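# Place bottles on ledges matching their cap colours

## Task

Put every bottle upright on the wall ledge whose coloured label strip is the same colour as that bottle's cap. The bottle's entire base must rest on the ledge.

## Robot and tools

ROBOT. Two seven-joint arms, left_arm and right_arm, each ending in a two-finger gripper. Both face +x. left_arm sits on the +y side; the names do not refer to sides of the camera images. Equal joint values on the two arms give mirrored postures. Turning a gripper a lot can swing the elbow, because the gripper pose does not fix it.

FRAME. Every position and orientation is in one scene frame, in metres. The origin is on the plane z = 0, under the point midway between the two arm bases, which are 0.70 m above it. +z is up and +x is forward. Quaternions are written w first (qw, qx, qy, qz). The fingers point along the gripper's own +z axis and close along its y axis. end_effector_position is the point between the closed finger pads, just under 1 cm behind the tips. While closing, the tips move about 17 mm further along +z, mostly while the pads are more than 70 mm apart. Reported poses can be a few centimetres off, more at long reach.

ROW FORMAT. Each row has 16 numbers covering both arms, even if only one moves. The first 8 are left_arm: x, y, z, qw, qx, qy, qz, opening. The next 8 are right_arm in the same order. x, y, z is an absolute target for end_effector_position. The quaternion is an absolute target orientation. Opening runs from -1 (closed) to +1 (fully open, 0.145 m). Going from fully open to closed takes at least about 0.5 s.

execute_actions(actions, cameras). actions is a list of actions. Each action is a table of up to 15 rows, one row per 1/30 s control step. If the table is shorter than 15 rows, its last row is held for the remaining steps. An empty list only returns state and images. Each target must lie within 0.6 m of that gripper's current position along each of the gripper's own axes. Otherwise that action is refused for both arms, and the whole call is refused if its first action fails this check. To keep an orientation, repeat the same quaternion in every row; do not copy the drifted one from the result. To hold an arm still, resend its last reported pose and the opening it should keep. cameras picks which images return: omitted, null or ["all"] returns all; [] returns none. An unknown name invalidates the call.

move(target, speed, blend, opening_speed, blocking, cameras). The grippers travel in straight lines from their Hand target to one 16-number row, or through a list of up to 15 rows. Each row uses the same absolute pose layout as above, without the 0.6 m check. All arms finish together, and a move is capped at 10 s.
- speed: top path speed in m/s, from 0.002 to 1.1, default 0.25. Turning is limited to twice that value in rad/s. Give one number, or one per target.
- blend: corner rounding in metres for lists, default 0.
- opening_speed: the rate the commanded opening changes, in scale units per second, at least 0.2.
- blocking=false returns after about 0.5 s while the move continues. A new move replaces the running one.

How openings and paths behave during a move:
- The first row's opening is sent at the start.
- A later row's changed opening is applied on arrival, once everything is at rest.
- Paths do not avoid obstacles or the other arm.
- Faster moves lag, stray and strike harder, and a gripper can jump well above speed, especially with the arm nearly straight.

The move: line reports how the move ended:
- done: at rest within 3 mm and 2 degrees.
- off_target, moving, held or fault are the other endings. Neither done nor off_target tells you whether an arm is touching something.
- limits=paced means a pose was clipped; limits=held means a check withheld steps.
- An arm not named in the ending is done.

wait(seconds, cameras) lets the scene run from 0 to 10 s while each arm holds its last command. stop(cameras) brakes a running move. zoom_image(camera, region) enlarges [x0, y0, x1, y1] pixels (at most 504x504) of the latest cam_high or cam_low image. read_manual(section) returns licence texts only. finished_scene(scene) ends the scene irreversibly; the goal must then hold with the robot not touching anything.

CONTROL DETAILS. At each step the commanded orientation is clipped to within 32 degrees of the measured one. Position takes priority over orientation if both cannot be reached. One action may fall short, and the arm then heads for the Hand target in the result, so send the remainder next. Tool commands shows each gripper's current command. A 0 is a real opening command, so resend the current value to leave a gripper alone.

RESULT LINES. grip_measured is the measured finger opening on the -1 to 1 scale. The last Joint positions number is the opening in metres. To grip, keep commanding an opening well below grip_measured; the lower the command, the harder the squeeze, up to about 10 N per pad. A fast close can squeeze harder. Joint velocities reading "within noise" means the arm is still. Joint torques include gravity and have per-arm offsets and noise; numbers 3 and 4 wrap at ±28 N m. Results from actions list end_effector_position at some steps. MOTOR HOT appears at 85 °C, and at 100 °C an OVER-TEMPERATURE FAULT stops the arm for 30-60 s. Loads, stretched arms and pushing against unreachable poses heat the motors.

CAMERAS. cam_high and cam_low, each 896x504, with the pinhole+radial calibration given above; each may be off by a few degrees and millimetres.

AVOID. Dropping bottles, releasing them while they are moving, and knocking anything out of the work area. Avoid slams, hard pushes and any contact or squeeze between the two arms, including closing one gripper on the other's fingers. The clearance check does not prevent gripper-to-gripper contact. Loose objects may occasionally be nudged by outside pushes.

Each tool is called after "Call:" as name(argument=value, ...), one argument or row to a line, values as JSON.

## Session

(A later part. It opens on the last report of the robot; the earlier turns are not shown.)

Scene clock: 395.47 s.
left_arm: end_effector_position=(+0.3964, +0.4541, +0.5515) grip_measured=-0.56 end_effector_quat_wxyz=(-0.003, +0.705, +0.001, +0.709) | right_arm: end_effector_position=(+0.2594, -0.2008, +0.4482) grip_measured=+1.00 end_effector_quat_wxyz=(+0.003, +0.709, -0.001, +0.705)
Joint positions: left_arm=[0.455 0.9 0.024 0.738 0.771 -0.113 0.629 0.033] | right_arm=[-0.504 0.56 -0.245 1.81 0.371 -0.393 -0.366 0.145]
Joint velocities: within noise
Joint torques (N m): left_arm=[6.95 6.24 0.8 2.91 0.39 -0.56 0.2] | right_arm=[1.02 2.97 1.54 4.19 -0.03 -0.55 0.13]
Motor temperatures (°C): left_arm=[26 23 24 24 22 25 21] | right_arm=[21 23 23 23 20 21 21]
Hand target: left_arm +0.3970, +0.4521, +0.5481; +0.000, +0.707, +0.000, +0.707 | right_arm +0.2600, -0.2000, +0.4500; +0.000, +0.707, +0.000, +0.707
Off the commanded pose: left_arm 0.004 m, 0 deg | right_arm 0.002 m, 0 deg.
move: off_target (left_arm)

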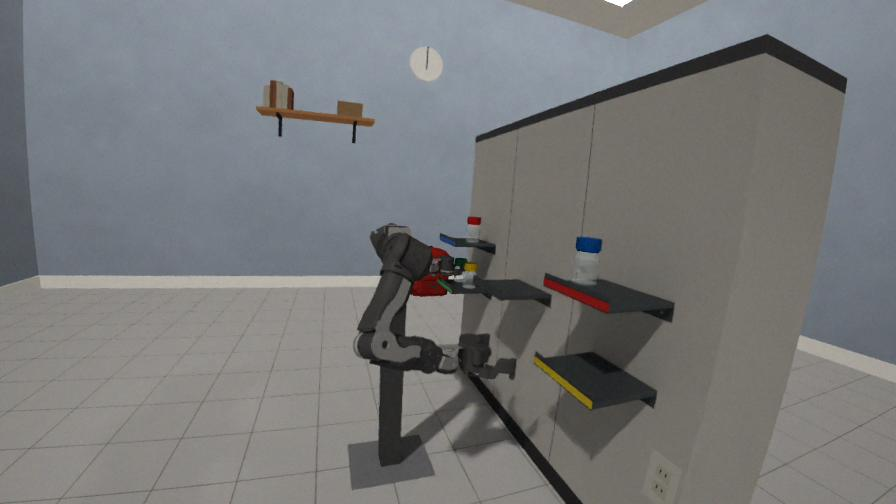

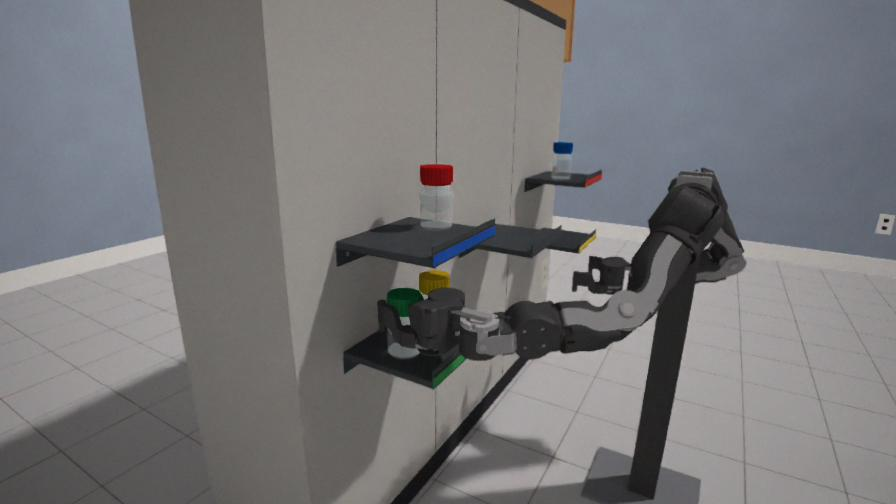

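Call:
move(
  target=[0.397,0.452,0.543,0,0.7071,0,0.7071,-0.8,0.26,-0.2,0.45,0,0.7071,0,0.7071,1],
  speed=0.05,
)

Call:
zoom_image(
  camera="cam_low",
  region=[320, 200, 560, 400],
)

Scene clock: 402.63 s.
left_arm: end_effector_position=(+0.3969, +0.4535, +0.5516) grip_measured=-0.56 end_effector_quat_wxyz=(-0.002, +0.698, -0.001, +0.717) | right_arm: end_effector_position=(+0.2594, -0.2008, +0.4482) grip_measured=+1.00 end_effector_quat_wxyz=(+0.003, +0.709, -0.001, +0.705)
Joint positions: left_arm=[0.465 0.899 0.001 0.717 0.795 -0.149 0.638 0.033] | right_arm=[-0.504 0.56 -0.245 1.81 0.371 -0.393 -0.366 0.145]
Joint velocities: within noise
Joint torques (N m): left_arm=[5.97 6.24 0.12 2.52 0.18 -0.18 0.03] | right_arm=[1.02 3.05 1.5 4.22 -0.02 -0.54 0.12]
Motor temperatures (°C): left_arm=[26 24 24 24 22 25 21] | right_arm=[21 23 23 23 20 21 21]
Hand target: left_arm +0.3968, +0.4520, +0.5431; +0.000, +0.707, +0.000, +0.707 | right_arm +0.2600, -0.2000, +0.4500; +0.000, +0.707, +0.000, +0.707
Off the commanded pose: left_arm 0.009 m, 2 deg | right_arm 0.002 m, 0 deg.
move: off_target (left_arm)

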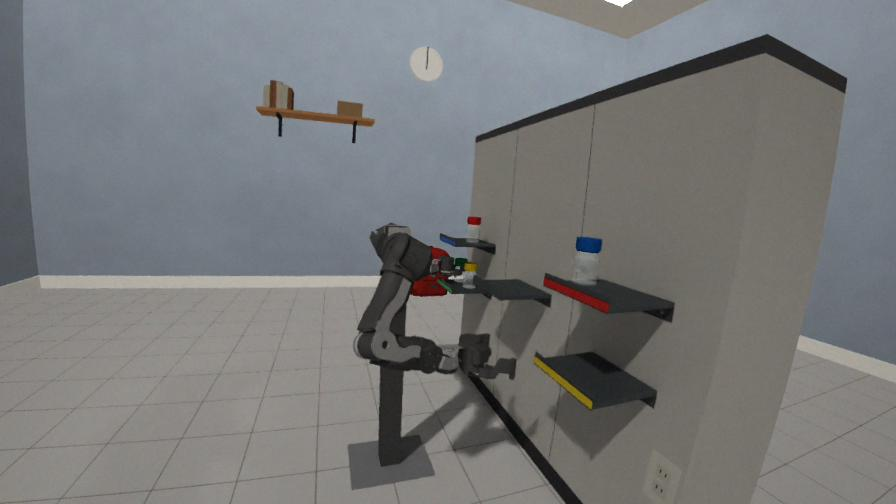

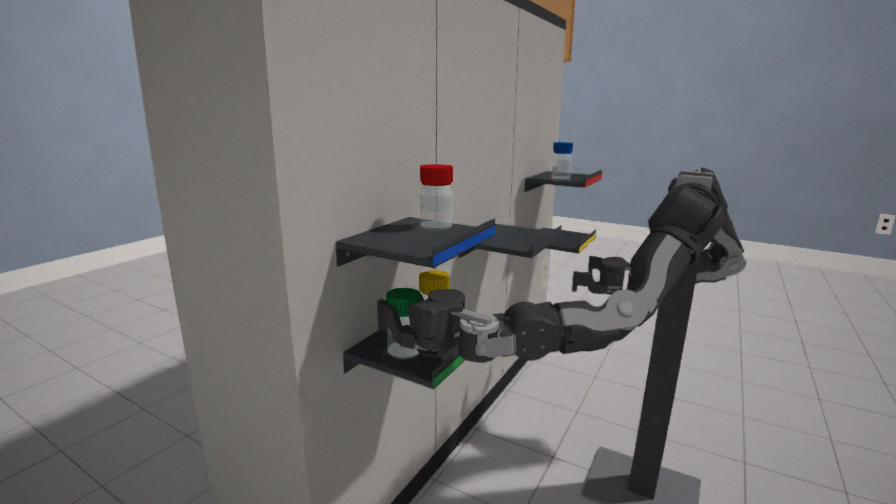

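Scaled by 2.100 from the camera's 896x504 image, which has a finer 1280x720 frame.

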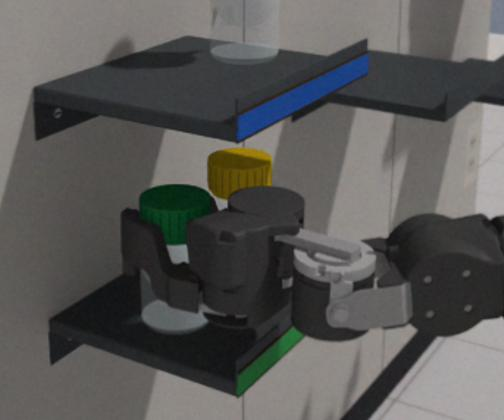

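Call:
move(
  target=[
    [0.397,0.452,0.55,0,0.7071,0,0.7071,-0.8,0.26,-0.2,0.45,0,0.7071,0,0.7071,1],
    [0.397,0.452,0.55,0,0.7071,0,0.7071,0.08,0.26,-0.2,0.45,0,0.7071,0,0.7071,1],
  ],
  speed=0.05,
  opening_speed=0.8,
)

Call:
zoom_image(
  camera="cam_low",
  region=[320, 200, 560, 400],
)

Scene clock: 416.20 s.
left_arm: end_effector_position=(+0.3975, +0.4521, +0.5512) grip_measured=+0.08 end_effector_quat_wxyz=(+0.001, +0.705, +0.001, +0.709) | right_arm: end_effector_position=(+0.2594, -0.2008, +0.4482) grip_measured=+1.00 end_effector_quat_wxyz=(+0.003, +0.709, -0.001, +0.705)
Joint positions: left_arm=[0.458 0.906 -0.004 0.738 0.798 -0.118 0.625 0.082] | right_arm=[-0.504 0.56 -0.245 1.81 0.371 -0.393 -0.366 0.145]
Joint velocities: within noise
Joint torques (N m): left_arm=[5.71 7.82 1.43 4.62 0.39 -0.4 0.03] | right_arm=[0.96 3.05 1.54 4.23 -0.02 -0.52 0.16]
Motor temperatures (°C): left_arm=[26 24 24 23 21 25 21] | right_arm=[21 23 23 23 20 21 21]
Hand target: left_arm +0.3970, +0.4521, +0.5501; +0.000, +0.707, +0.000, +0.707 | right_arm +0.2600, -0.2000, +0.4500; +0.000, +0.707, +0.000, +0.707
Off the commanded pose: left_arm 0.001 m, 0 deg | right_arm 0.002 m, 0 deg.
move: done

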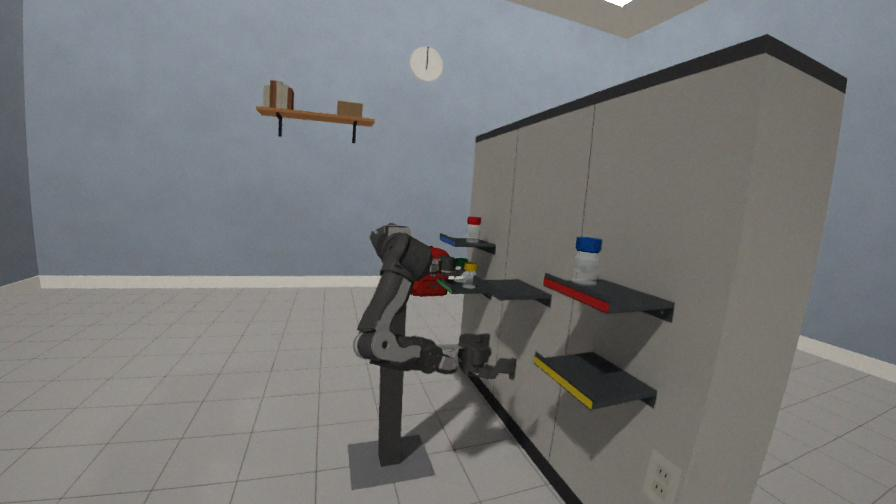

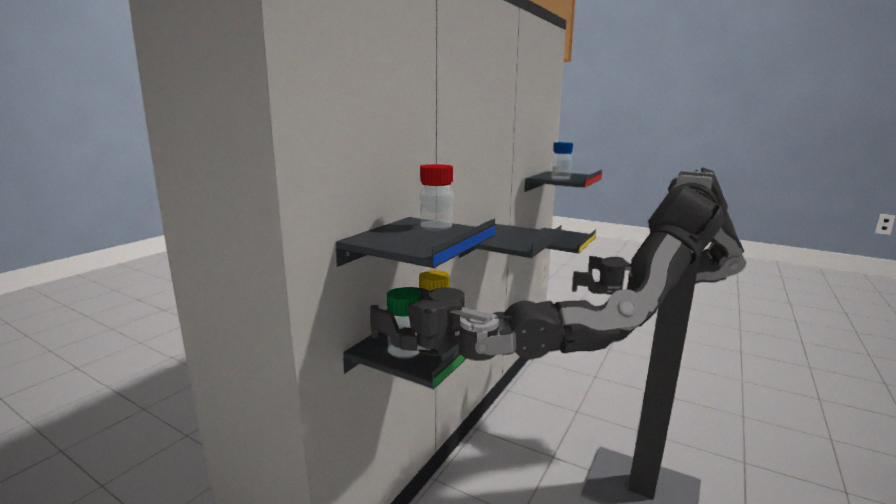

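Scaled by 2.100 from the camera's 896x504 image, which has a finer 1280x720 frame.

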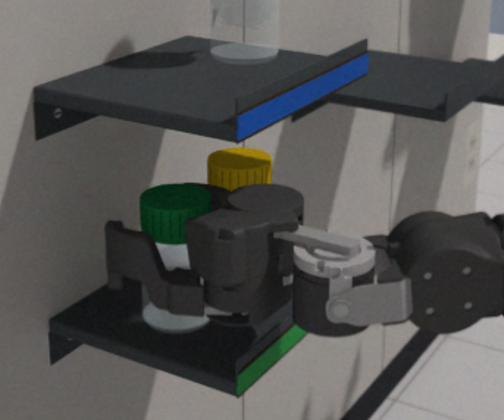

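Call:
move(
  target=[
    [0.25,0.452,0.556,0,0.7071,0,0.7071,0.08,0.26,-0.2,0.45,0,0.7071,0,0.7071,1],
    [0.24,0.343,0.545,0,0.7071,0,0.7071,0.25,0.26,-0.2,0.45,0,0.7071,0,0.7071,1],
  ],
  speed=[0.12,0.2],
)

Call:
zoom_image(
  camera="cam_low",
  region=[320, 200, 620, 400],
)

Call:
zoom_image(
  camera="cam_high",
  region=[400, 210, 550, 310],
)

Scene clock: 431.77 s.
left_arm: end_effector_position=(+0.2403, +0.3417, +0.5463) grip_measured=+0.25 end_effector_quat_wxyz=(+0.002, +0.705, -0.003, +0.709) | right_arm: end_effector_position=(+0.2594, -0.2008, +0.4482) grip_measured=+1.00 end_effector_quat_wxyz=(+0.003, +0.709, -0.001, +0.705)
Joint positions: left_arm=[-0.751 0.569 0.678 1.897 0.829 -0.077 0.342 0.094] | right_arm=[-0.504 0.56 -0.245 1.81 0.371 -0.393 -0.366 0.145]
Joint velocities: within noise
Joint torques (N m): left_arm=[0.07 3.89 2.17 3.48 0.26 -0.5 -0.05] | right_arm=[1.04 2.94 1.51 4.25 -0.02 -0.53 0.12]
Motor temperatures (°C): left_arm=[25 25 24 24 21 25 21] | right_arm=[21 23 23 23 20 21 21]
Hand target: left_arm +0.2400, +0.3430, +0.5451; +0.000, +0.707, +0.000, +0.707 | right_arm +0.2600, -0.2000, +0.4500; +0.000, +0.707, +0.000, +0.707
Off the commanded pose: left_arm 0.002 m, 1 deg | right_arm 0.002 m, 0 deg.
move: done

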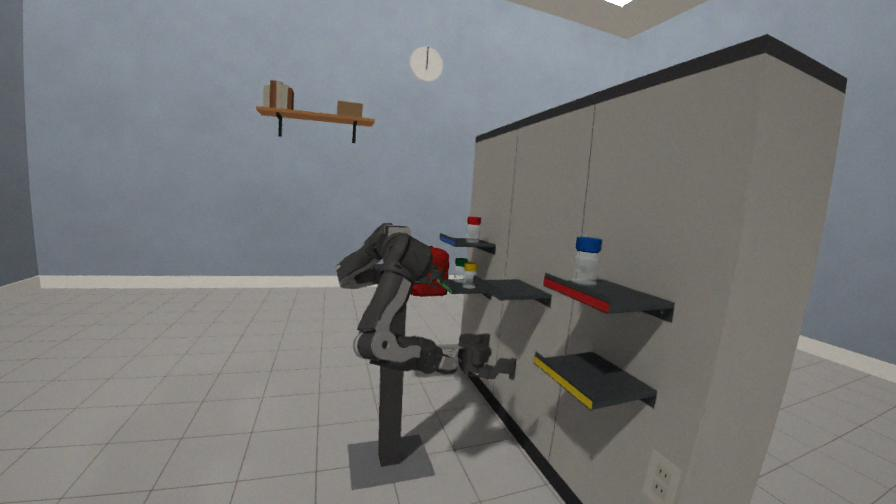

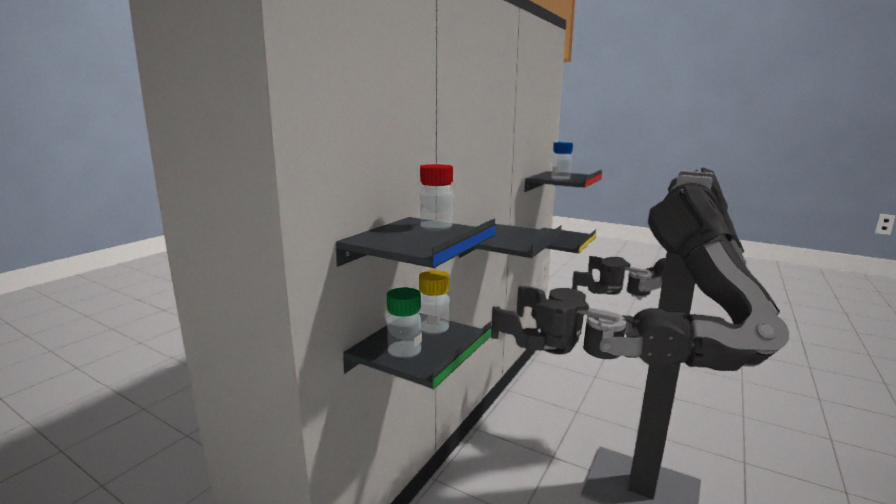

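Scaled by 1.680 from the camera's 896x504 image, which has a finer 1280x720 frame.

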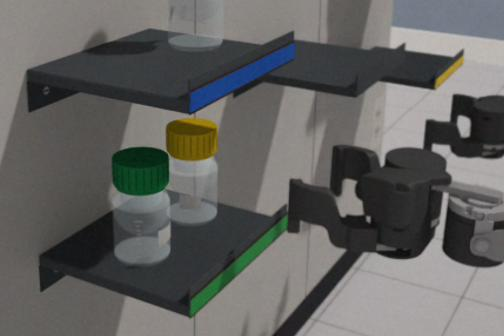

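Scaled by 3.360 from the camera's 896x504 image, which has a finer 1280x720 frame.

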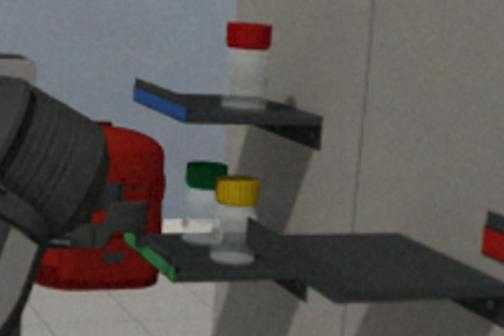

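Call:
move(
  target=[0.397,0.344,0.545,0,0.7071,0,0.7071,0.25,0.26,-0.2,0.45,0,0.7071,0,0.7071,1],
  speed=0.12,
)

Call:
zoom_image(
  camera="cam_low",
  region=[320, 200, 620, 400],
)

Call:
zoom_image(
  camera="cam_high",
  region=[400, 210, 550, 310],
)

Scene clock: 441.73 s.
left_arm: end_effector_position=(+0.3974, +0.3447, +0.5490) grip_measured=+0.25 end_effector_quat_wxyz=(-0.001, +0.704, +0.000, +0.710) | right_arm: end_effector_position=(+0.2594, -0.2008, +0.4482) grip_measured=+1.00 end_effector_quat_wxyz=(+0.003, +0.709, -0.001, +0.705)
Joint positions: left_arm=[0.141 0.732 0.101 1.376 0.703 0.052 0.202 0.094] | right_arm=[-0.504 0.56 -0.245 1.81 0.371 -0.393 -0.366 0.145]
Joint velocities: within noise
Joint torques (N m): left_arm=[5.18 5.31 1.42 3.33 0.2 -0.67 0.14] | right_arm=[1.07 2.99 1.48 4.11 0 -0.53 0.16]
Motor temperatures (°C): left_arm=[25 24 24 24 21 25 21] | right_arm=[21 23 23 23 20 21 21]
Hand target: left_arm +0.3970, +0.3440, +0.5450; +0.000, +0.707, +0.000, +0.707 | right_arm +0.2600, -0.2000, +0.4500; +0.000, +0.707, +0.000, +0.707
Off the commanded pose: left_arm 0.004 m, 1 deg | right_arm 0.002 m, 0 deg.
move: off_target (left_arm)

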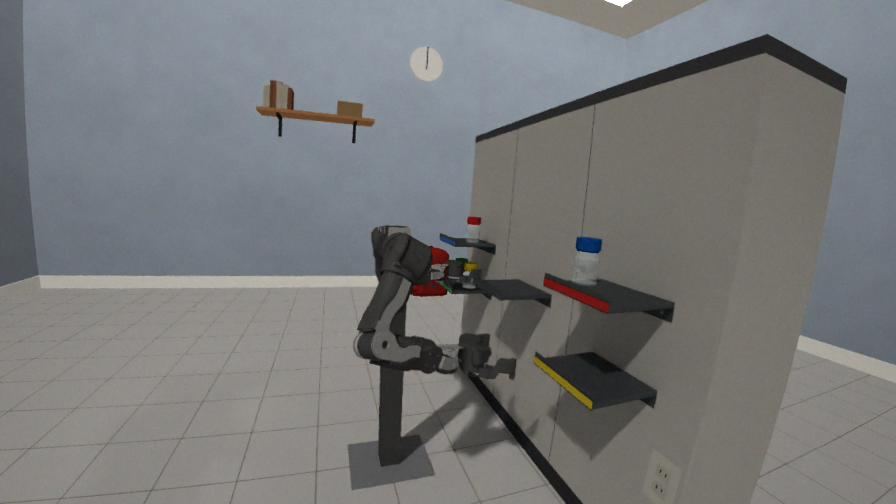

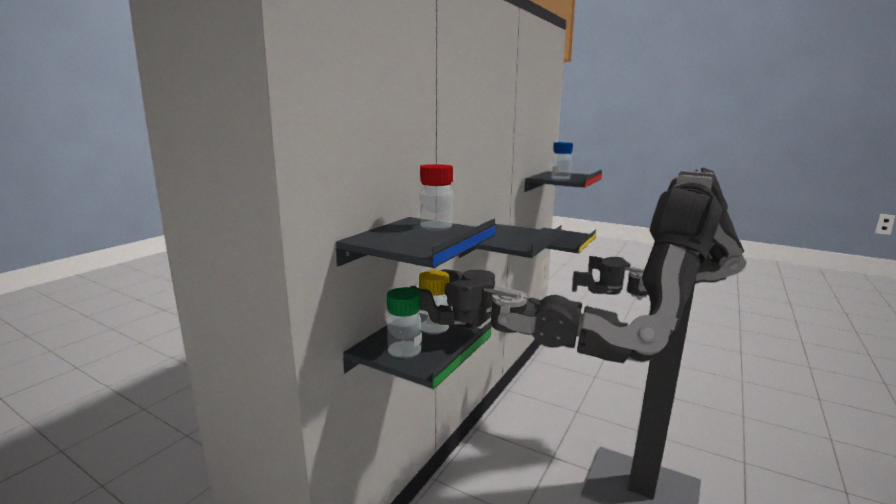

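Scaled by 1.680 from the camera's 896x504 image, which has a finer 1280x720 frame.

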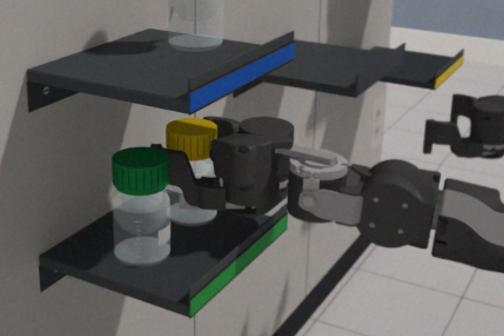

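Scaled by 3.360 from the camera's 896x504 image, which has a finer 1280x720 frame.

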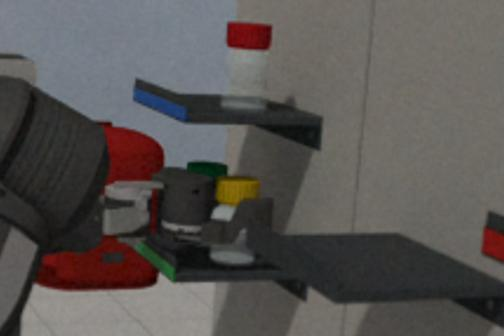

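Call:
move(
  target=[0.4,0.344,0.538,0,0.7071,0,0.7071,0.25,0.26,-0.2,0.45,0,0.7071,0,0.7071,1],
  speed=0.06,
  cameras=[],
)

Call:
move(
  target=[0.4,0.344,0.538,0,0.7071,0,0.7071,-0.8,0.26,-0.2,0.45,0,0.7071,0,0.7071,1],
  speed=0.06,
  opening_speed=1.0,
)

Call:
zoom_image(
  camera="cam_low",
  region=[320, 200, 620, 400],
)

Call:
zoom_image(
  camera="cam_high",
  region=[400, 210, 550, 310],
)

Scene clock: 453.07 s.
left_arm: end_effector_position=(+0.3995, +0.3452, +0.5396) grip_measured=+0.25 end_effector_quat_wxyz=(-0.002, +0.706, +0.000, +0.708) | right_arm: end_effector_position=(+0.2594, -0.2008, +0.4482) grip_measured=+1.00 end_effector_quat_wxyz=(+0.003, +0.709, -0.001, +0.705)
Joint positions: left_arm=[0.152 0.728 0.073 1.338 0.699 0.021 0.204 0.094] | right_arm=[-0.504 0.56 -0.245 1.81 0.371 -0.393 -0.366 0.145]
Joint velocities: within noise
Joint torques (N m): left_arm=[6.66 5.1 1.37 3.34 0.25 -0.68 0.19] | right_arm=[1.02 3.26 1.48 4.18 -0.04 -0.51 0.15]
Motor temperatures (°C): left_arm=[25 24 24 23 21 25 21] | right_arm=[21 23 23 23 20 21 21]
Hand target: left_arm +0.4000, +0.3439, +0.5379; +0.000, +0.707, +0.000, +0.707 | right_arm +0.2600, -0.2000, +0.4500; +0.000, +0.707, +0.000, +0.707
Off the commanded pose: left_arm 0.002 m, 0 deg | right_arm 0.002 m, 0 deg.
move: done
No camera images: "cameras" was empty.

Scene clock: 454.33 s.
left_arm: end_effector_position=(+0.3997, +0.3455, +0.5400) grip_measured=-0.53 end_effector_quat_wxyz=(-0.003, +0.706, +0.001, +0.708) | right_arm: end_effector_position=(+0.2594, -0.2008, +0.4482) grip_measured=+1.00 end_effector_quat_wxyz=(+0.003, +0.709, -0.001, +0.705)
Joint positions: left_arm=[0.154 0.728 0.073 1.337 0.699 0.02 0.203 0.036] | right_arm=[-0.504 0.56 -0.245 1.81 0.371 -0.393 -0.366 0.145]
Joint velocities: within noise
Joint torques (N m): left_arm=[6.32 5.26 1.39 3.58 0.28 -0.65 0.22] | right_arm=[0.99 3.18 1.5 4.16 -0.01 -0.53 0.14]
Motor temperatures (°C): left_arm=[25 24 24 23 21 25 21] | right_arm=[21 23 23 23 20 21 21]
Hand target: left_arm +0.4000, +0.3440, +0.5380; +0.000, +0.707, +0.000, +0.707 | right_arm +0.2600, -0.2000, +0.4500; +0.000, +0.707, +0.000, +0.707
Off the commanded pose: left_arm 0.002 m, 0 deg | right_arm 0.002 m, 0 deg.
move: done

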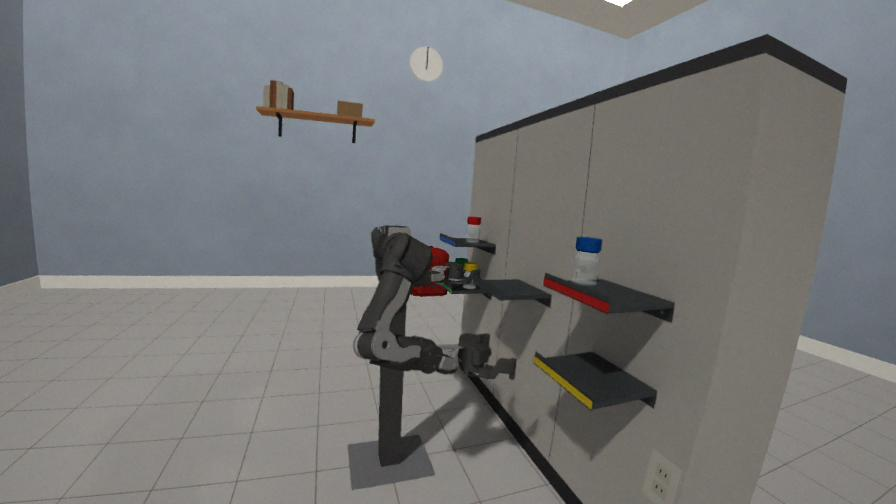

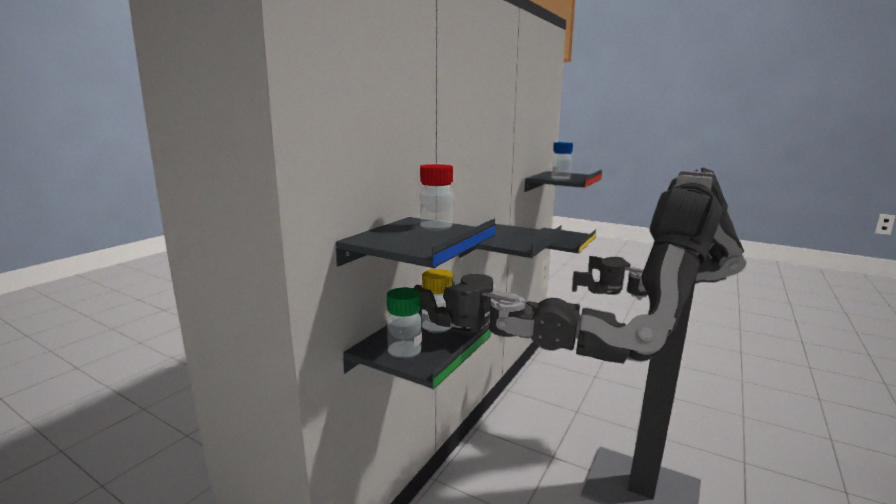

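Scaled by 1.680 from the camera's 896x504 image, which has a finer 1280x720 frame.

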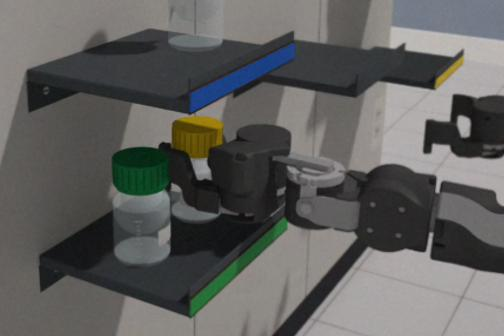

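Scaled by 3.360 from the camera's 896x504 image, which has a finer 1280x720 frame.

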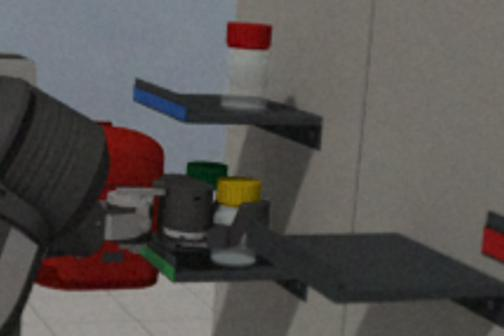

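Call:
move(
  target=[
    [0.4,0.344,0.573,0,0.7071,0,0.7071,-0.8,0.23,-0.27,0.55,0,0.7071,0,0.7071,1],
    [0.23,0.28,0.585,0,0.7071,0,0.7071,-0.8,0.23,-0.342,0.738,0,0.7071,0,0.7071,1],
  ],
  speed=0.12,
)

Call:
zoom_image(
  camera="cam_low",
  region=[440, 140, 660, 400],
)

Call:
zoom_image(
  camera="cam_high",
  region=[440, 200, 680, 360],
)

Scene clock: 467.27 s.
left_arm: end_effector_position=(+0.2299, +0.2811, +0.5813) grip_measured=-0.53 end_effector_quat_wxyz=(+0.000, +0.712, +0.004, +0.702) | right_arm: end_effector_position=(+0.2297, -0.3431, +0.7388) grip_measured=+1.00 end_effector_quat_wxyz=(+0.002, +0.706, -0.002, +0.709)
Joint positions: left_arm=[-0.782 0.396 0.688 2.279 0.731 0.161 0.191 0.036] | right_arm=[-1.008 0.898 1.569 2.167 1.523 0.556 0.084 0.145]
Joint velocities: within noise
Joint torques (N m): left_arm=[0.04 2.81 2.09 5.05 0.23 -0.91 0.23] | right_arm=[-0.04 3.65 2.81 0.57 0.12 -0.32 0.18]
Motor temperatures (°C): left_arm=[25 24 24 24 21 25 21] | right_arm=[21 23 23 23 20 21 21]
Hand target: left_arm +0.2300, +0.2801, +0.5850; +0.000, +0.707, +0.000, +0.707 | right_arm +0.2300, -0.3420, +0.7379; +0.000, +0.707, +0.000, +0.707
Off the commanded pose: left_arm 0.004 m, 1 deg | right_arm 0.001 m, 0 deg.
joint read past its limit (right arm) — joint 3 (upper arm roll), upper limit.
joint sent to its limit (right arm) — joint 3 (upper arm roll), upper limit. The joint targets still meet the commanded pose.
move: off_target (left_arm)

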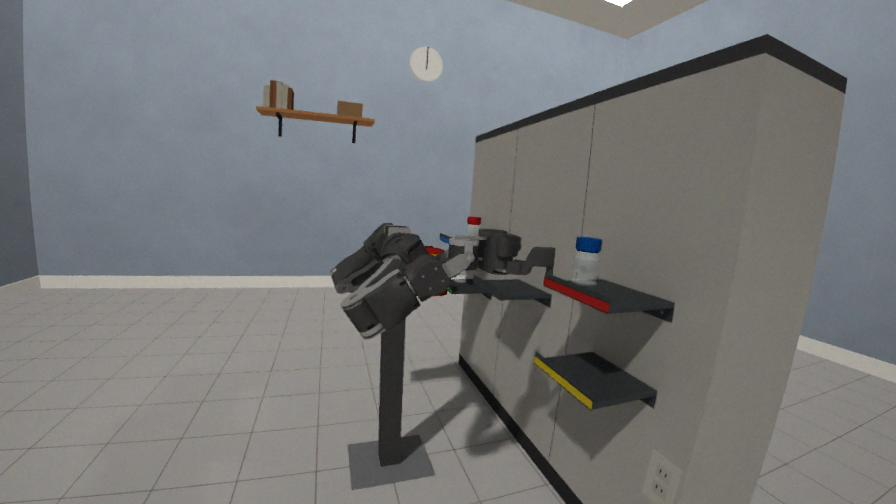

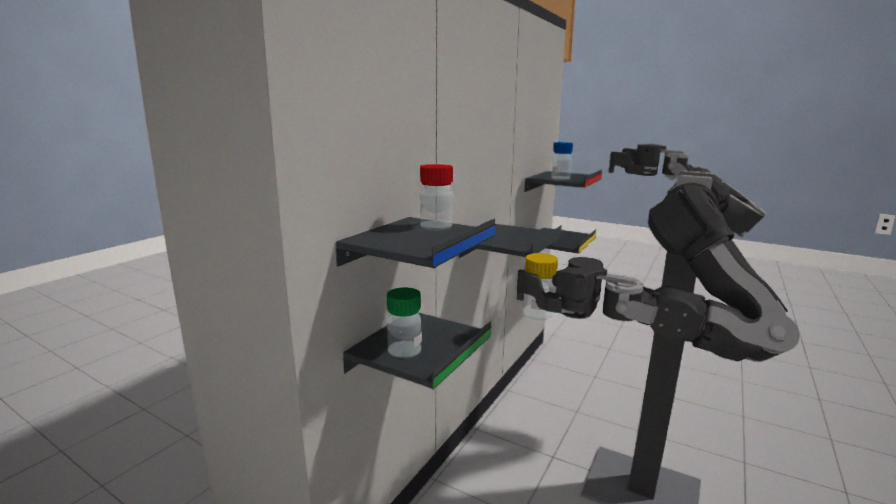

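Scaled by 1.938 from the camera's 896x504 image, which has a finer 1280x720 frame.

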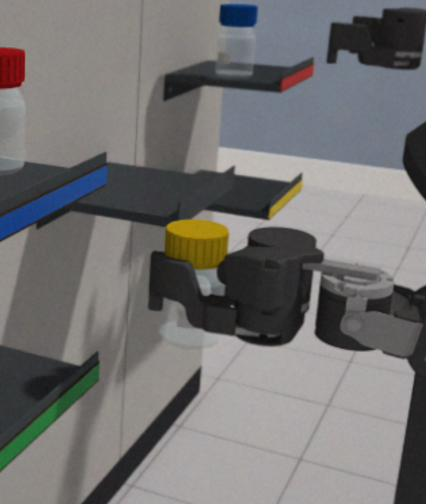

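Scaled by 2.100 from the camera's 896x504 image, which has a finer 1280x720 frame.

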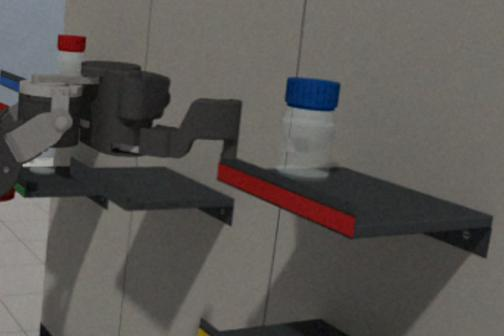

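Call:
move(
  target=[
    [0.24,0.20,0.63,0,0.7071,0,0.7071,-0.8,0.32,-0.342,0.738,0,0.7071,0,0.7071,1],
    [0.38,0.19,0.674,0,0.7071,0,0.7071,-0.8,0.397,-0.342,0.738,0,0.7071,0,0.7071,1],
    [0.4,0.0,0.668,0.1228,0.6964,-0.1228,0.6964,-0.8,0.397,-0.342,0.738,0,0.7071,0,0.7071,1],
  ],
  speed=0.15,
)

Call:
zoom_image(
  camera="cam_low",
  region=[440, 120, 660, 300],
)

Call:
zoom_image(
  camera="cam_high",
  region=[440, 200, 680, 360],
)

Scene clock: 480.50 s.
left_arm: end_effector_position=(+0.3992, -0.0007, +0.6652) grip_measured=-0.53 end_effector_quat_wxyz=(+0.123, +0.700, -0.124, +0.692) | right_arm: end_effector_position=(+0.3971, -0.3412, +0.7382) grip_measured=+1.00 end_effector_quat_wxyz=(+0.012, +0.704, +0.019, +0.710)
Joint positions: left_arm=[0.687 0.124 -0.608 1.827 0.623 0.712 -0.515 0.036] | right_arm=[-1.311 1.677 1.473 1.603 1.559 0.157 -0.123 0.145]
Joint velocities: within noise
Joint torques (N m): left_arm=[9.24 -0.86 1.42 3.32 -0.2 -0.9 0.14] | right_arm=[3.68 1.86 5.04 0.09 0.09 -0.4 -0.11]
Motor temperatures (°C): left_arm=[25 23 24 24 21 26 21] | right_arm=[21 23 23 22 20 21 21]
Hand target: left_arm +0.4000, +0.0000, +0.6680; +0.123, +0.696, -0.123, +0.696 | right_arm +0.3970, -0.3420, +0.7380; +0.013, +0.704, +0.017, +0.709
Off the commanded pose: left_arm 0.003 m, 1 deg | right_arm 0.001 m, 3 deg.
joint sent to its limit (right arm) — joint 1 (shoulder pitch), lower limit; joint 5 (forearm roll), upper limit. The joint targets still meet the commanded pose.
move: off_target (right_arm)

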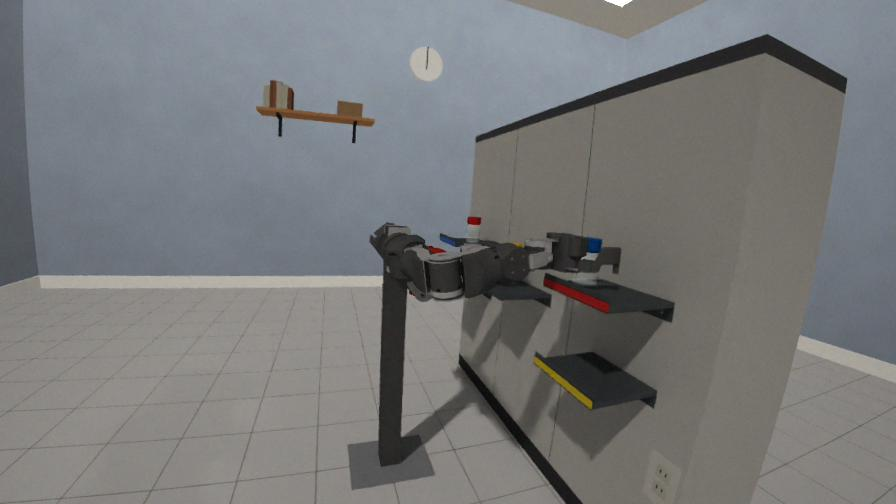

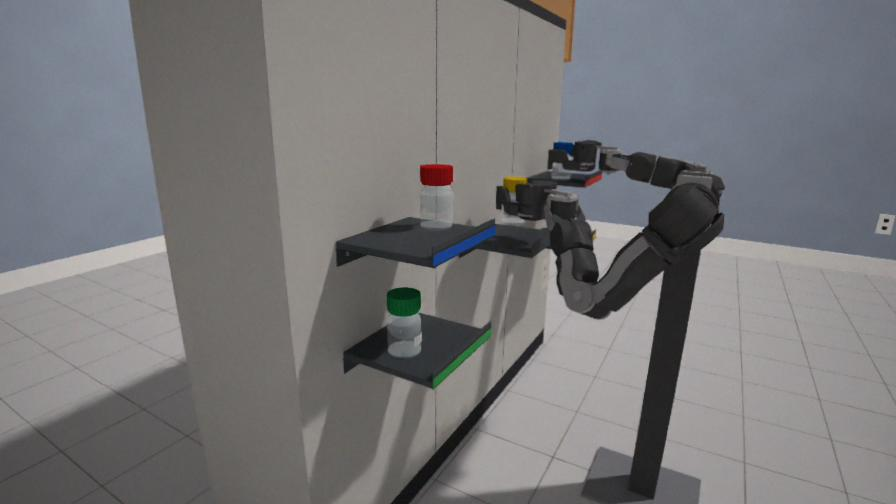

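Scaled by 2.291 from the camera's 896x504 image, which has a finer 1280x720 frame.

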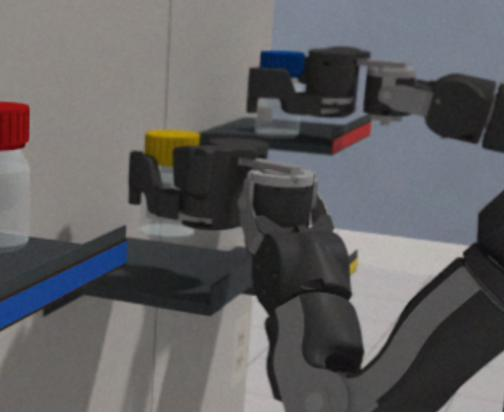

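Scaled by 2.100 from the camera's 896x504 image, which has a finer 1280x720 frame.

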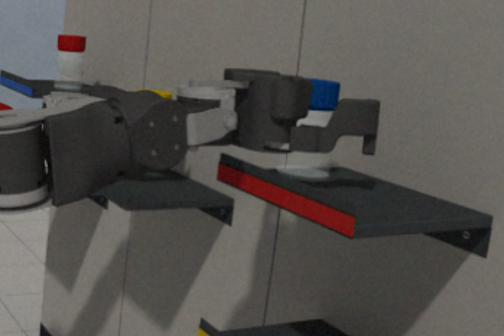

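Call:
move(
  target=[0.4,0.0,0.645,0.1228,0.6964,-0.1228,0.6964,-0.8,0.397,-0.342,0.738,0,0.7071,0,0.7071,-0.8],
  speed=0.06,
  opening_speed=1.0,
  cameras=[],
)

Call:
move(
  target=[0.4,0.0,0.635,0.1228,0.6964,-0.1228,0.6964,-0.8,0.397,-0.342,0.738,0,0.7071,0,0.7071,-0.8],
  speed=0.04,
)

Call:
zoom_image(
  camera="cam_low",
  region=[440, 120, 660, 300],
)

Call:
zoom_image(
  camera="cam_high",
  region=[440, 200, 680, 360],
)

Scene clock: 497.63 s.
left_arm: end_effector_position=(+0.4000, +0.0006, +0.6440) grip_measured=-0.53 end_effector_quat_wxyz=(+0.122, +0.699, -0.122, +0.694) | right_arm: end_effector_position=(+0.3971, -0.3412, +0.7382) grip_measured=-0.47 end_effector_quat_wxyz=(+0.012, +0.704, +0.019, +0.710)
Joint positions: left_arm=[0.635 0.161 -0.645 1.807 0.6 0.615 -0.503 0.036] | right_arm=[-1.311 1.677 1.473 1.603 1.559 0.157 -0.123 0.04]
Joint velocities: within noise
Joint torques (N m): left_arm=[8.35 -0.73 0.94 3.69 -0.19 -0.89 0.21] | right_arm=[3.86 1.78 5.03 0.18 0.09 -0.42 -0.09]
Motor temperatures (°C): left_arm=[27 23 24 24 21 26 21] | right_arm=[21 23 24 22 20 21 21]
Hand target: left_arm +0.4000, +0.0000, +0.6450; +0.123, +0.696, -0.123, +0.696 | right_arm +0.3970, -0.3420, +0.7380; +0.013, +0.704, +0.017, +0.709
Off the commanded pose: left_arm 0.001 m, 0 deg | right_arm 0.001 m, 3 deg.
joint sent to its limit (right arm) — joint 1 (shoulder pitch), lower limit; joint 5 (forearm roll), upper limit. The joint targets still meet the commanded pose.
move: off_target (right_arm)
No camera images: "cameras" was empty.

Scene clock: 498.50 s.
left_arm: end_effector_position=(+0.3999, +0.0004, +0.6353) grip_measured=-0.53 end_effector_quat_wxyz=(+0.122, +0.698, -0.122, +0.695) | right_arm: end_effector_position=(+0.3971, -0.3412, +0.7382) grip_measured=-0.47 end_effector_quat_wxyz=(+0.012, +0.704, +0.019, +0.710)
Joint positions: left_arm=[0.619 0.178 -0.666 1.796 0.596 0.57 -0.502 0.036] | right_arm=[-1.311 1.677 1.473 1.603 1.559 0.157 -0.123 0.04]
Joint velocities: within noise
Joint torques (N m): left_arm=[7.74 -0.65 0.98 3.56 -0.18 -0.9 0.2] | right_arm=[3.94 1.89 5.03 0.06 0.1 -0.4 -0.11]
Motor temperatures (°C): left_arm=[27 23 24 24 21 26 21] | right_arm=[21 23 24 22 20 21 21]
Hand target: left_arm +0.4000, +0.0000, +0.6351; +0.123, +0.696, -0.123, +0.696 | right_arm +0.3970, -0.3420, +0.7380; +0.013, +0.704, +0.017, +0.709
Off the commanded pose: left_arm 0.000 m, 0 deg | right_arm 0.001 m, 3 deg.
joint sent to its limit (right arm) — joint 1 (shoulder pitch), lower limit; joint 5 (forearm roll), upper limit. The joint targets still meet the commanded pose.
move: off_target (right_arm)

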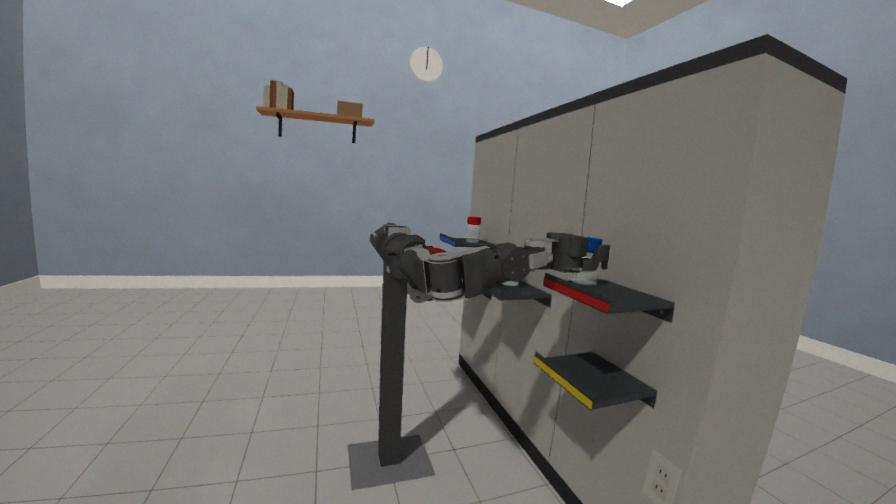

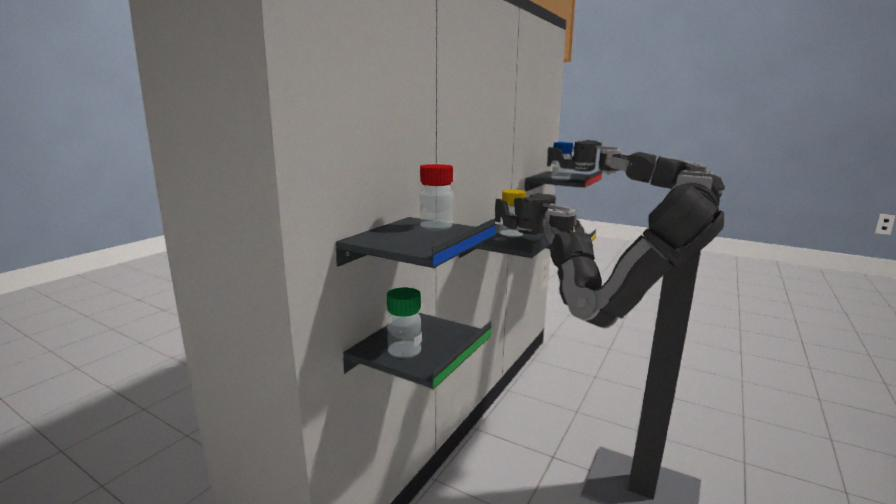

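Scaled by 2.291 from the camera's 896x504 image, which has a finer 1280x720 frame.

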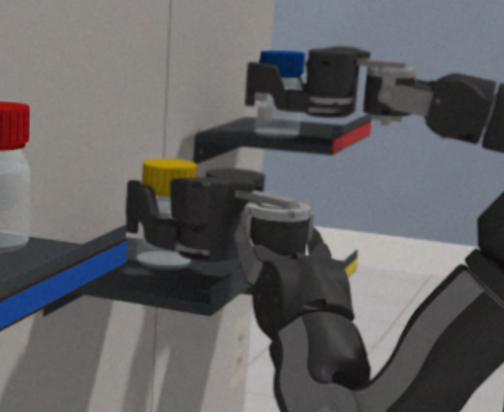

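Scaled by 2.100 from the camera's 896x504 image, which has a finer 1280x720 frame.

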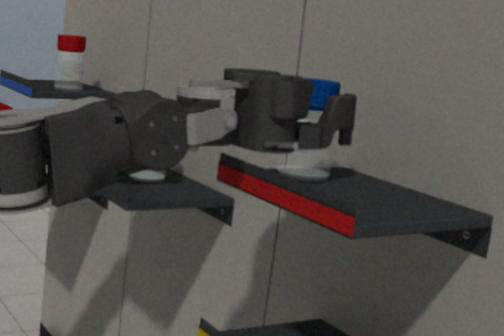

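Call:
move(
  target=[0.4,0.0,0.626,0.1228,0.6964,-0.1228,0.6964,-0.8,0.397,-0.342,0.758,0,0.7071,0,0.7071,-0.8],
  speed=0.04,
)

Call:
zoom_image(
  camera="cam_low",
  region=[440, 120, 660, 300],
)

Call:
zoom_image(
  camera="cam_high",
  region=[440, 200, 680, 360],
)

Scene clock: 505.50 s.
left_arm: end_effector_position=(+0.3999, +0.0007, +0.6307) grip_measured=-0.53 end_effector_quat_wxyz=(+0.123, +0.693, -0.120, +0.700) | right_arm: end_effector_position=(+0.3970, -0.3433, +0.7554) grip_measured=-0.47 end_effector_quat_wxyz=(+0.015, +0.708, +0.017, +0.706)
Joint positions: left_arm=[0.607 0.193 -0.684 1.787 0.59 0.521 -0.501 0.036] | right_arm=[-1.311 1.694 1.558 1.579 1.559 0.254 -0.122 0.04]
Joint velocities: within noise
Joint torques (N m): left_arm=[6.74 -0.44 0.7 2.88 -0.07 -0.64 0.2] | right_arm=[3.89 2.33 6.06 0.08 0.08 -0.56 0.14]
Motor temperatures (°C): left_arm=[27 22 24 23 21 26 21] | right_arm=[22 23 24 21 20 21 21]
Hand target: left_arm +0.4000, +0.0001, +0.6260; +0.123, +0.696, -0.123, +0.696 | right_arm +0.3970, -0.3422, +0.7580; +0.013, +0.705, +0.018, +0.709
Off the commanded pose: left_arm 0.005 m, 1 deg | right_arm 0.003 m, 3 deg.
joint sent to its limit (right arm) — joint 1 (shoulder pitch), lower limit; joint 5 (forearm roll), upper limit. The joint targets are off in orientation, not in position.
move: off_target (left_arm, right_arm)

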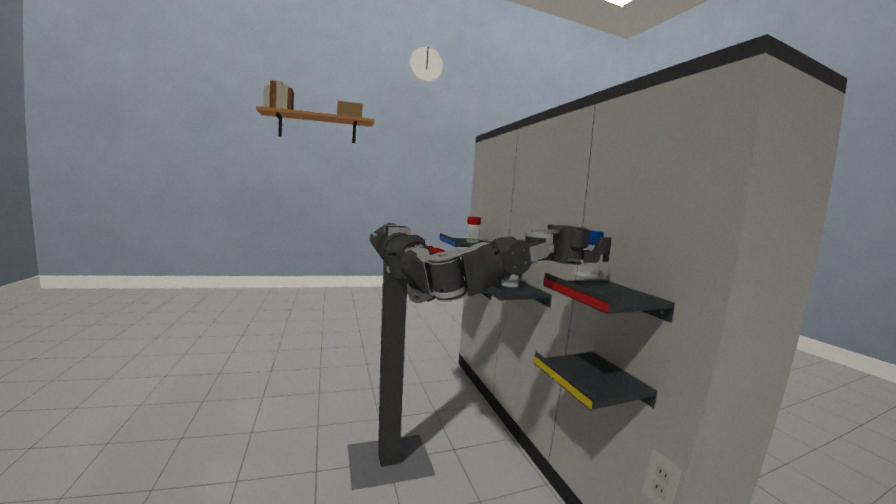

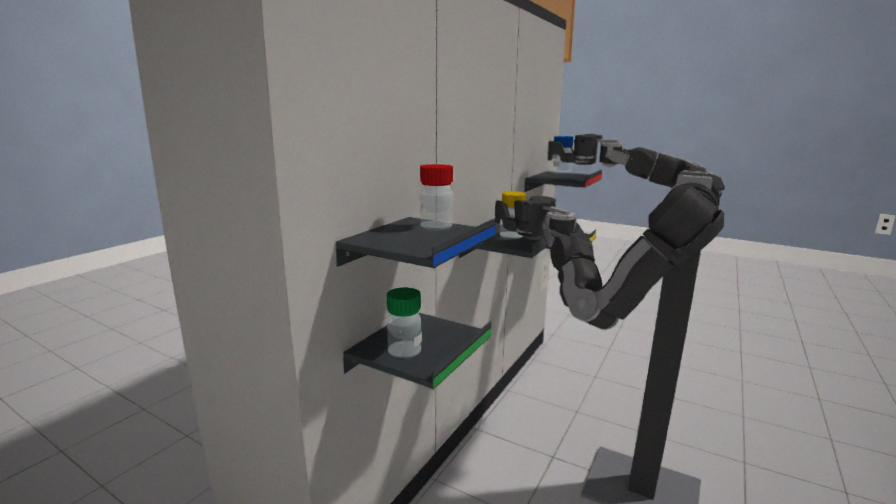

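Scaled by 2.291 from the camera's 896x504 image, which has a finer 1280x720 frame.

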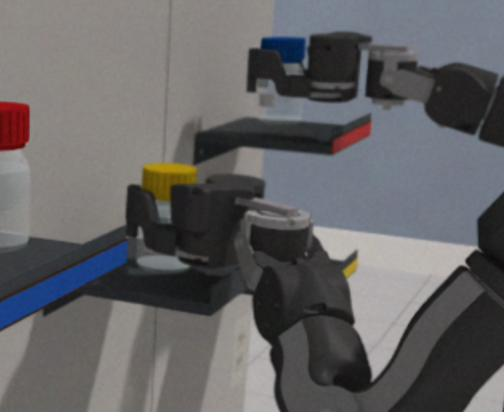

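Scaled by 2.100 from the camera's 896x504 image, which has a finer 1280x720 frame.

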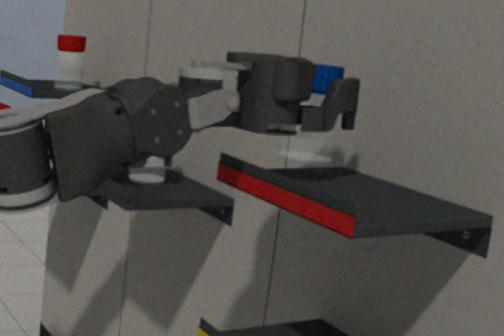

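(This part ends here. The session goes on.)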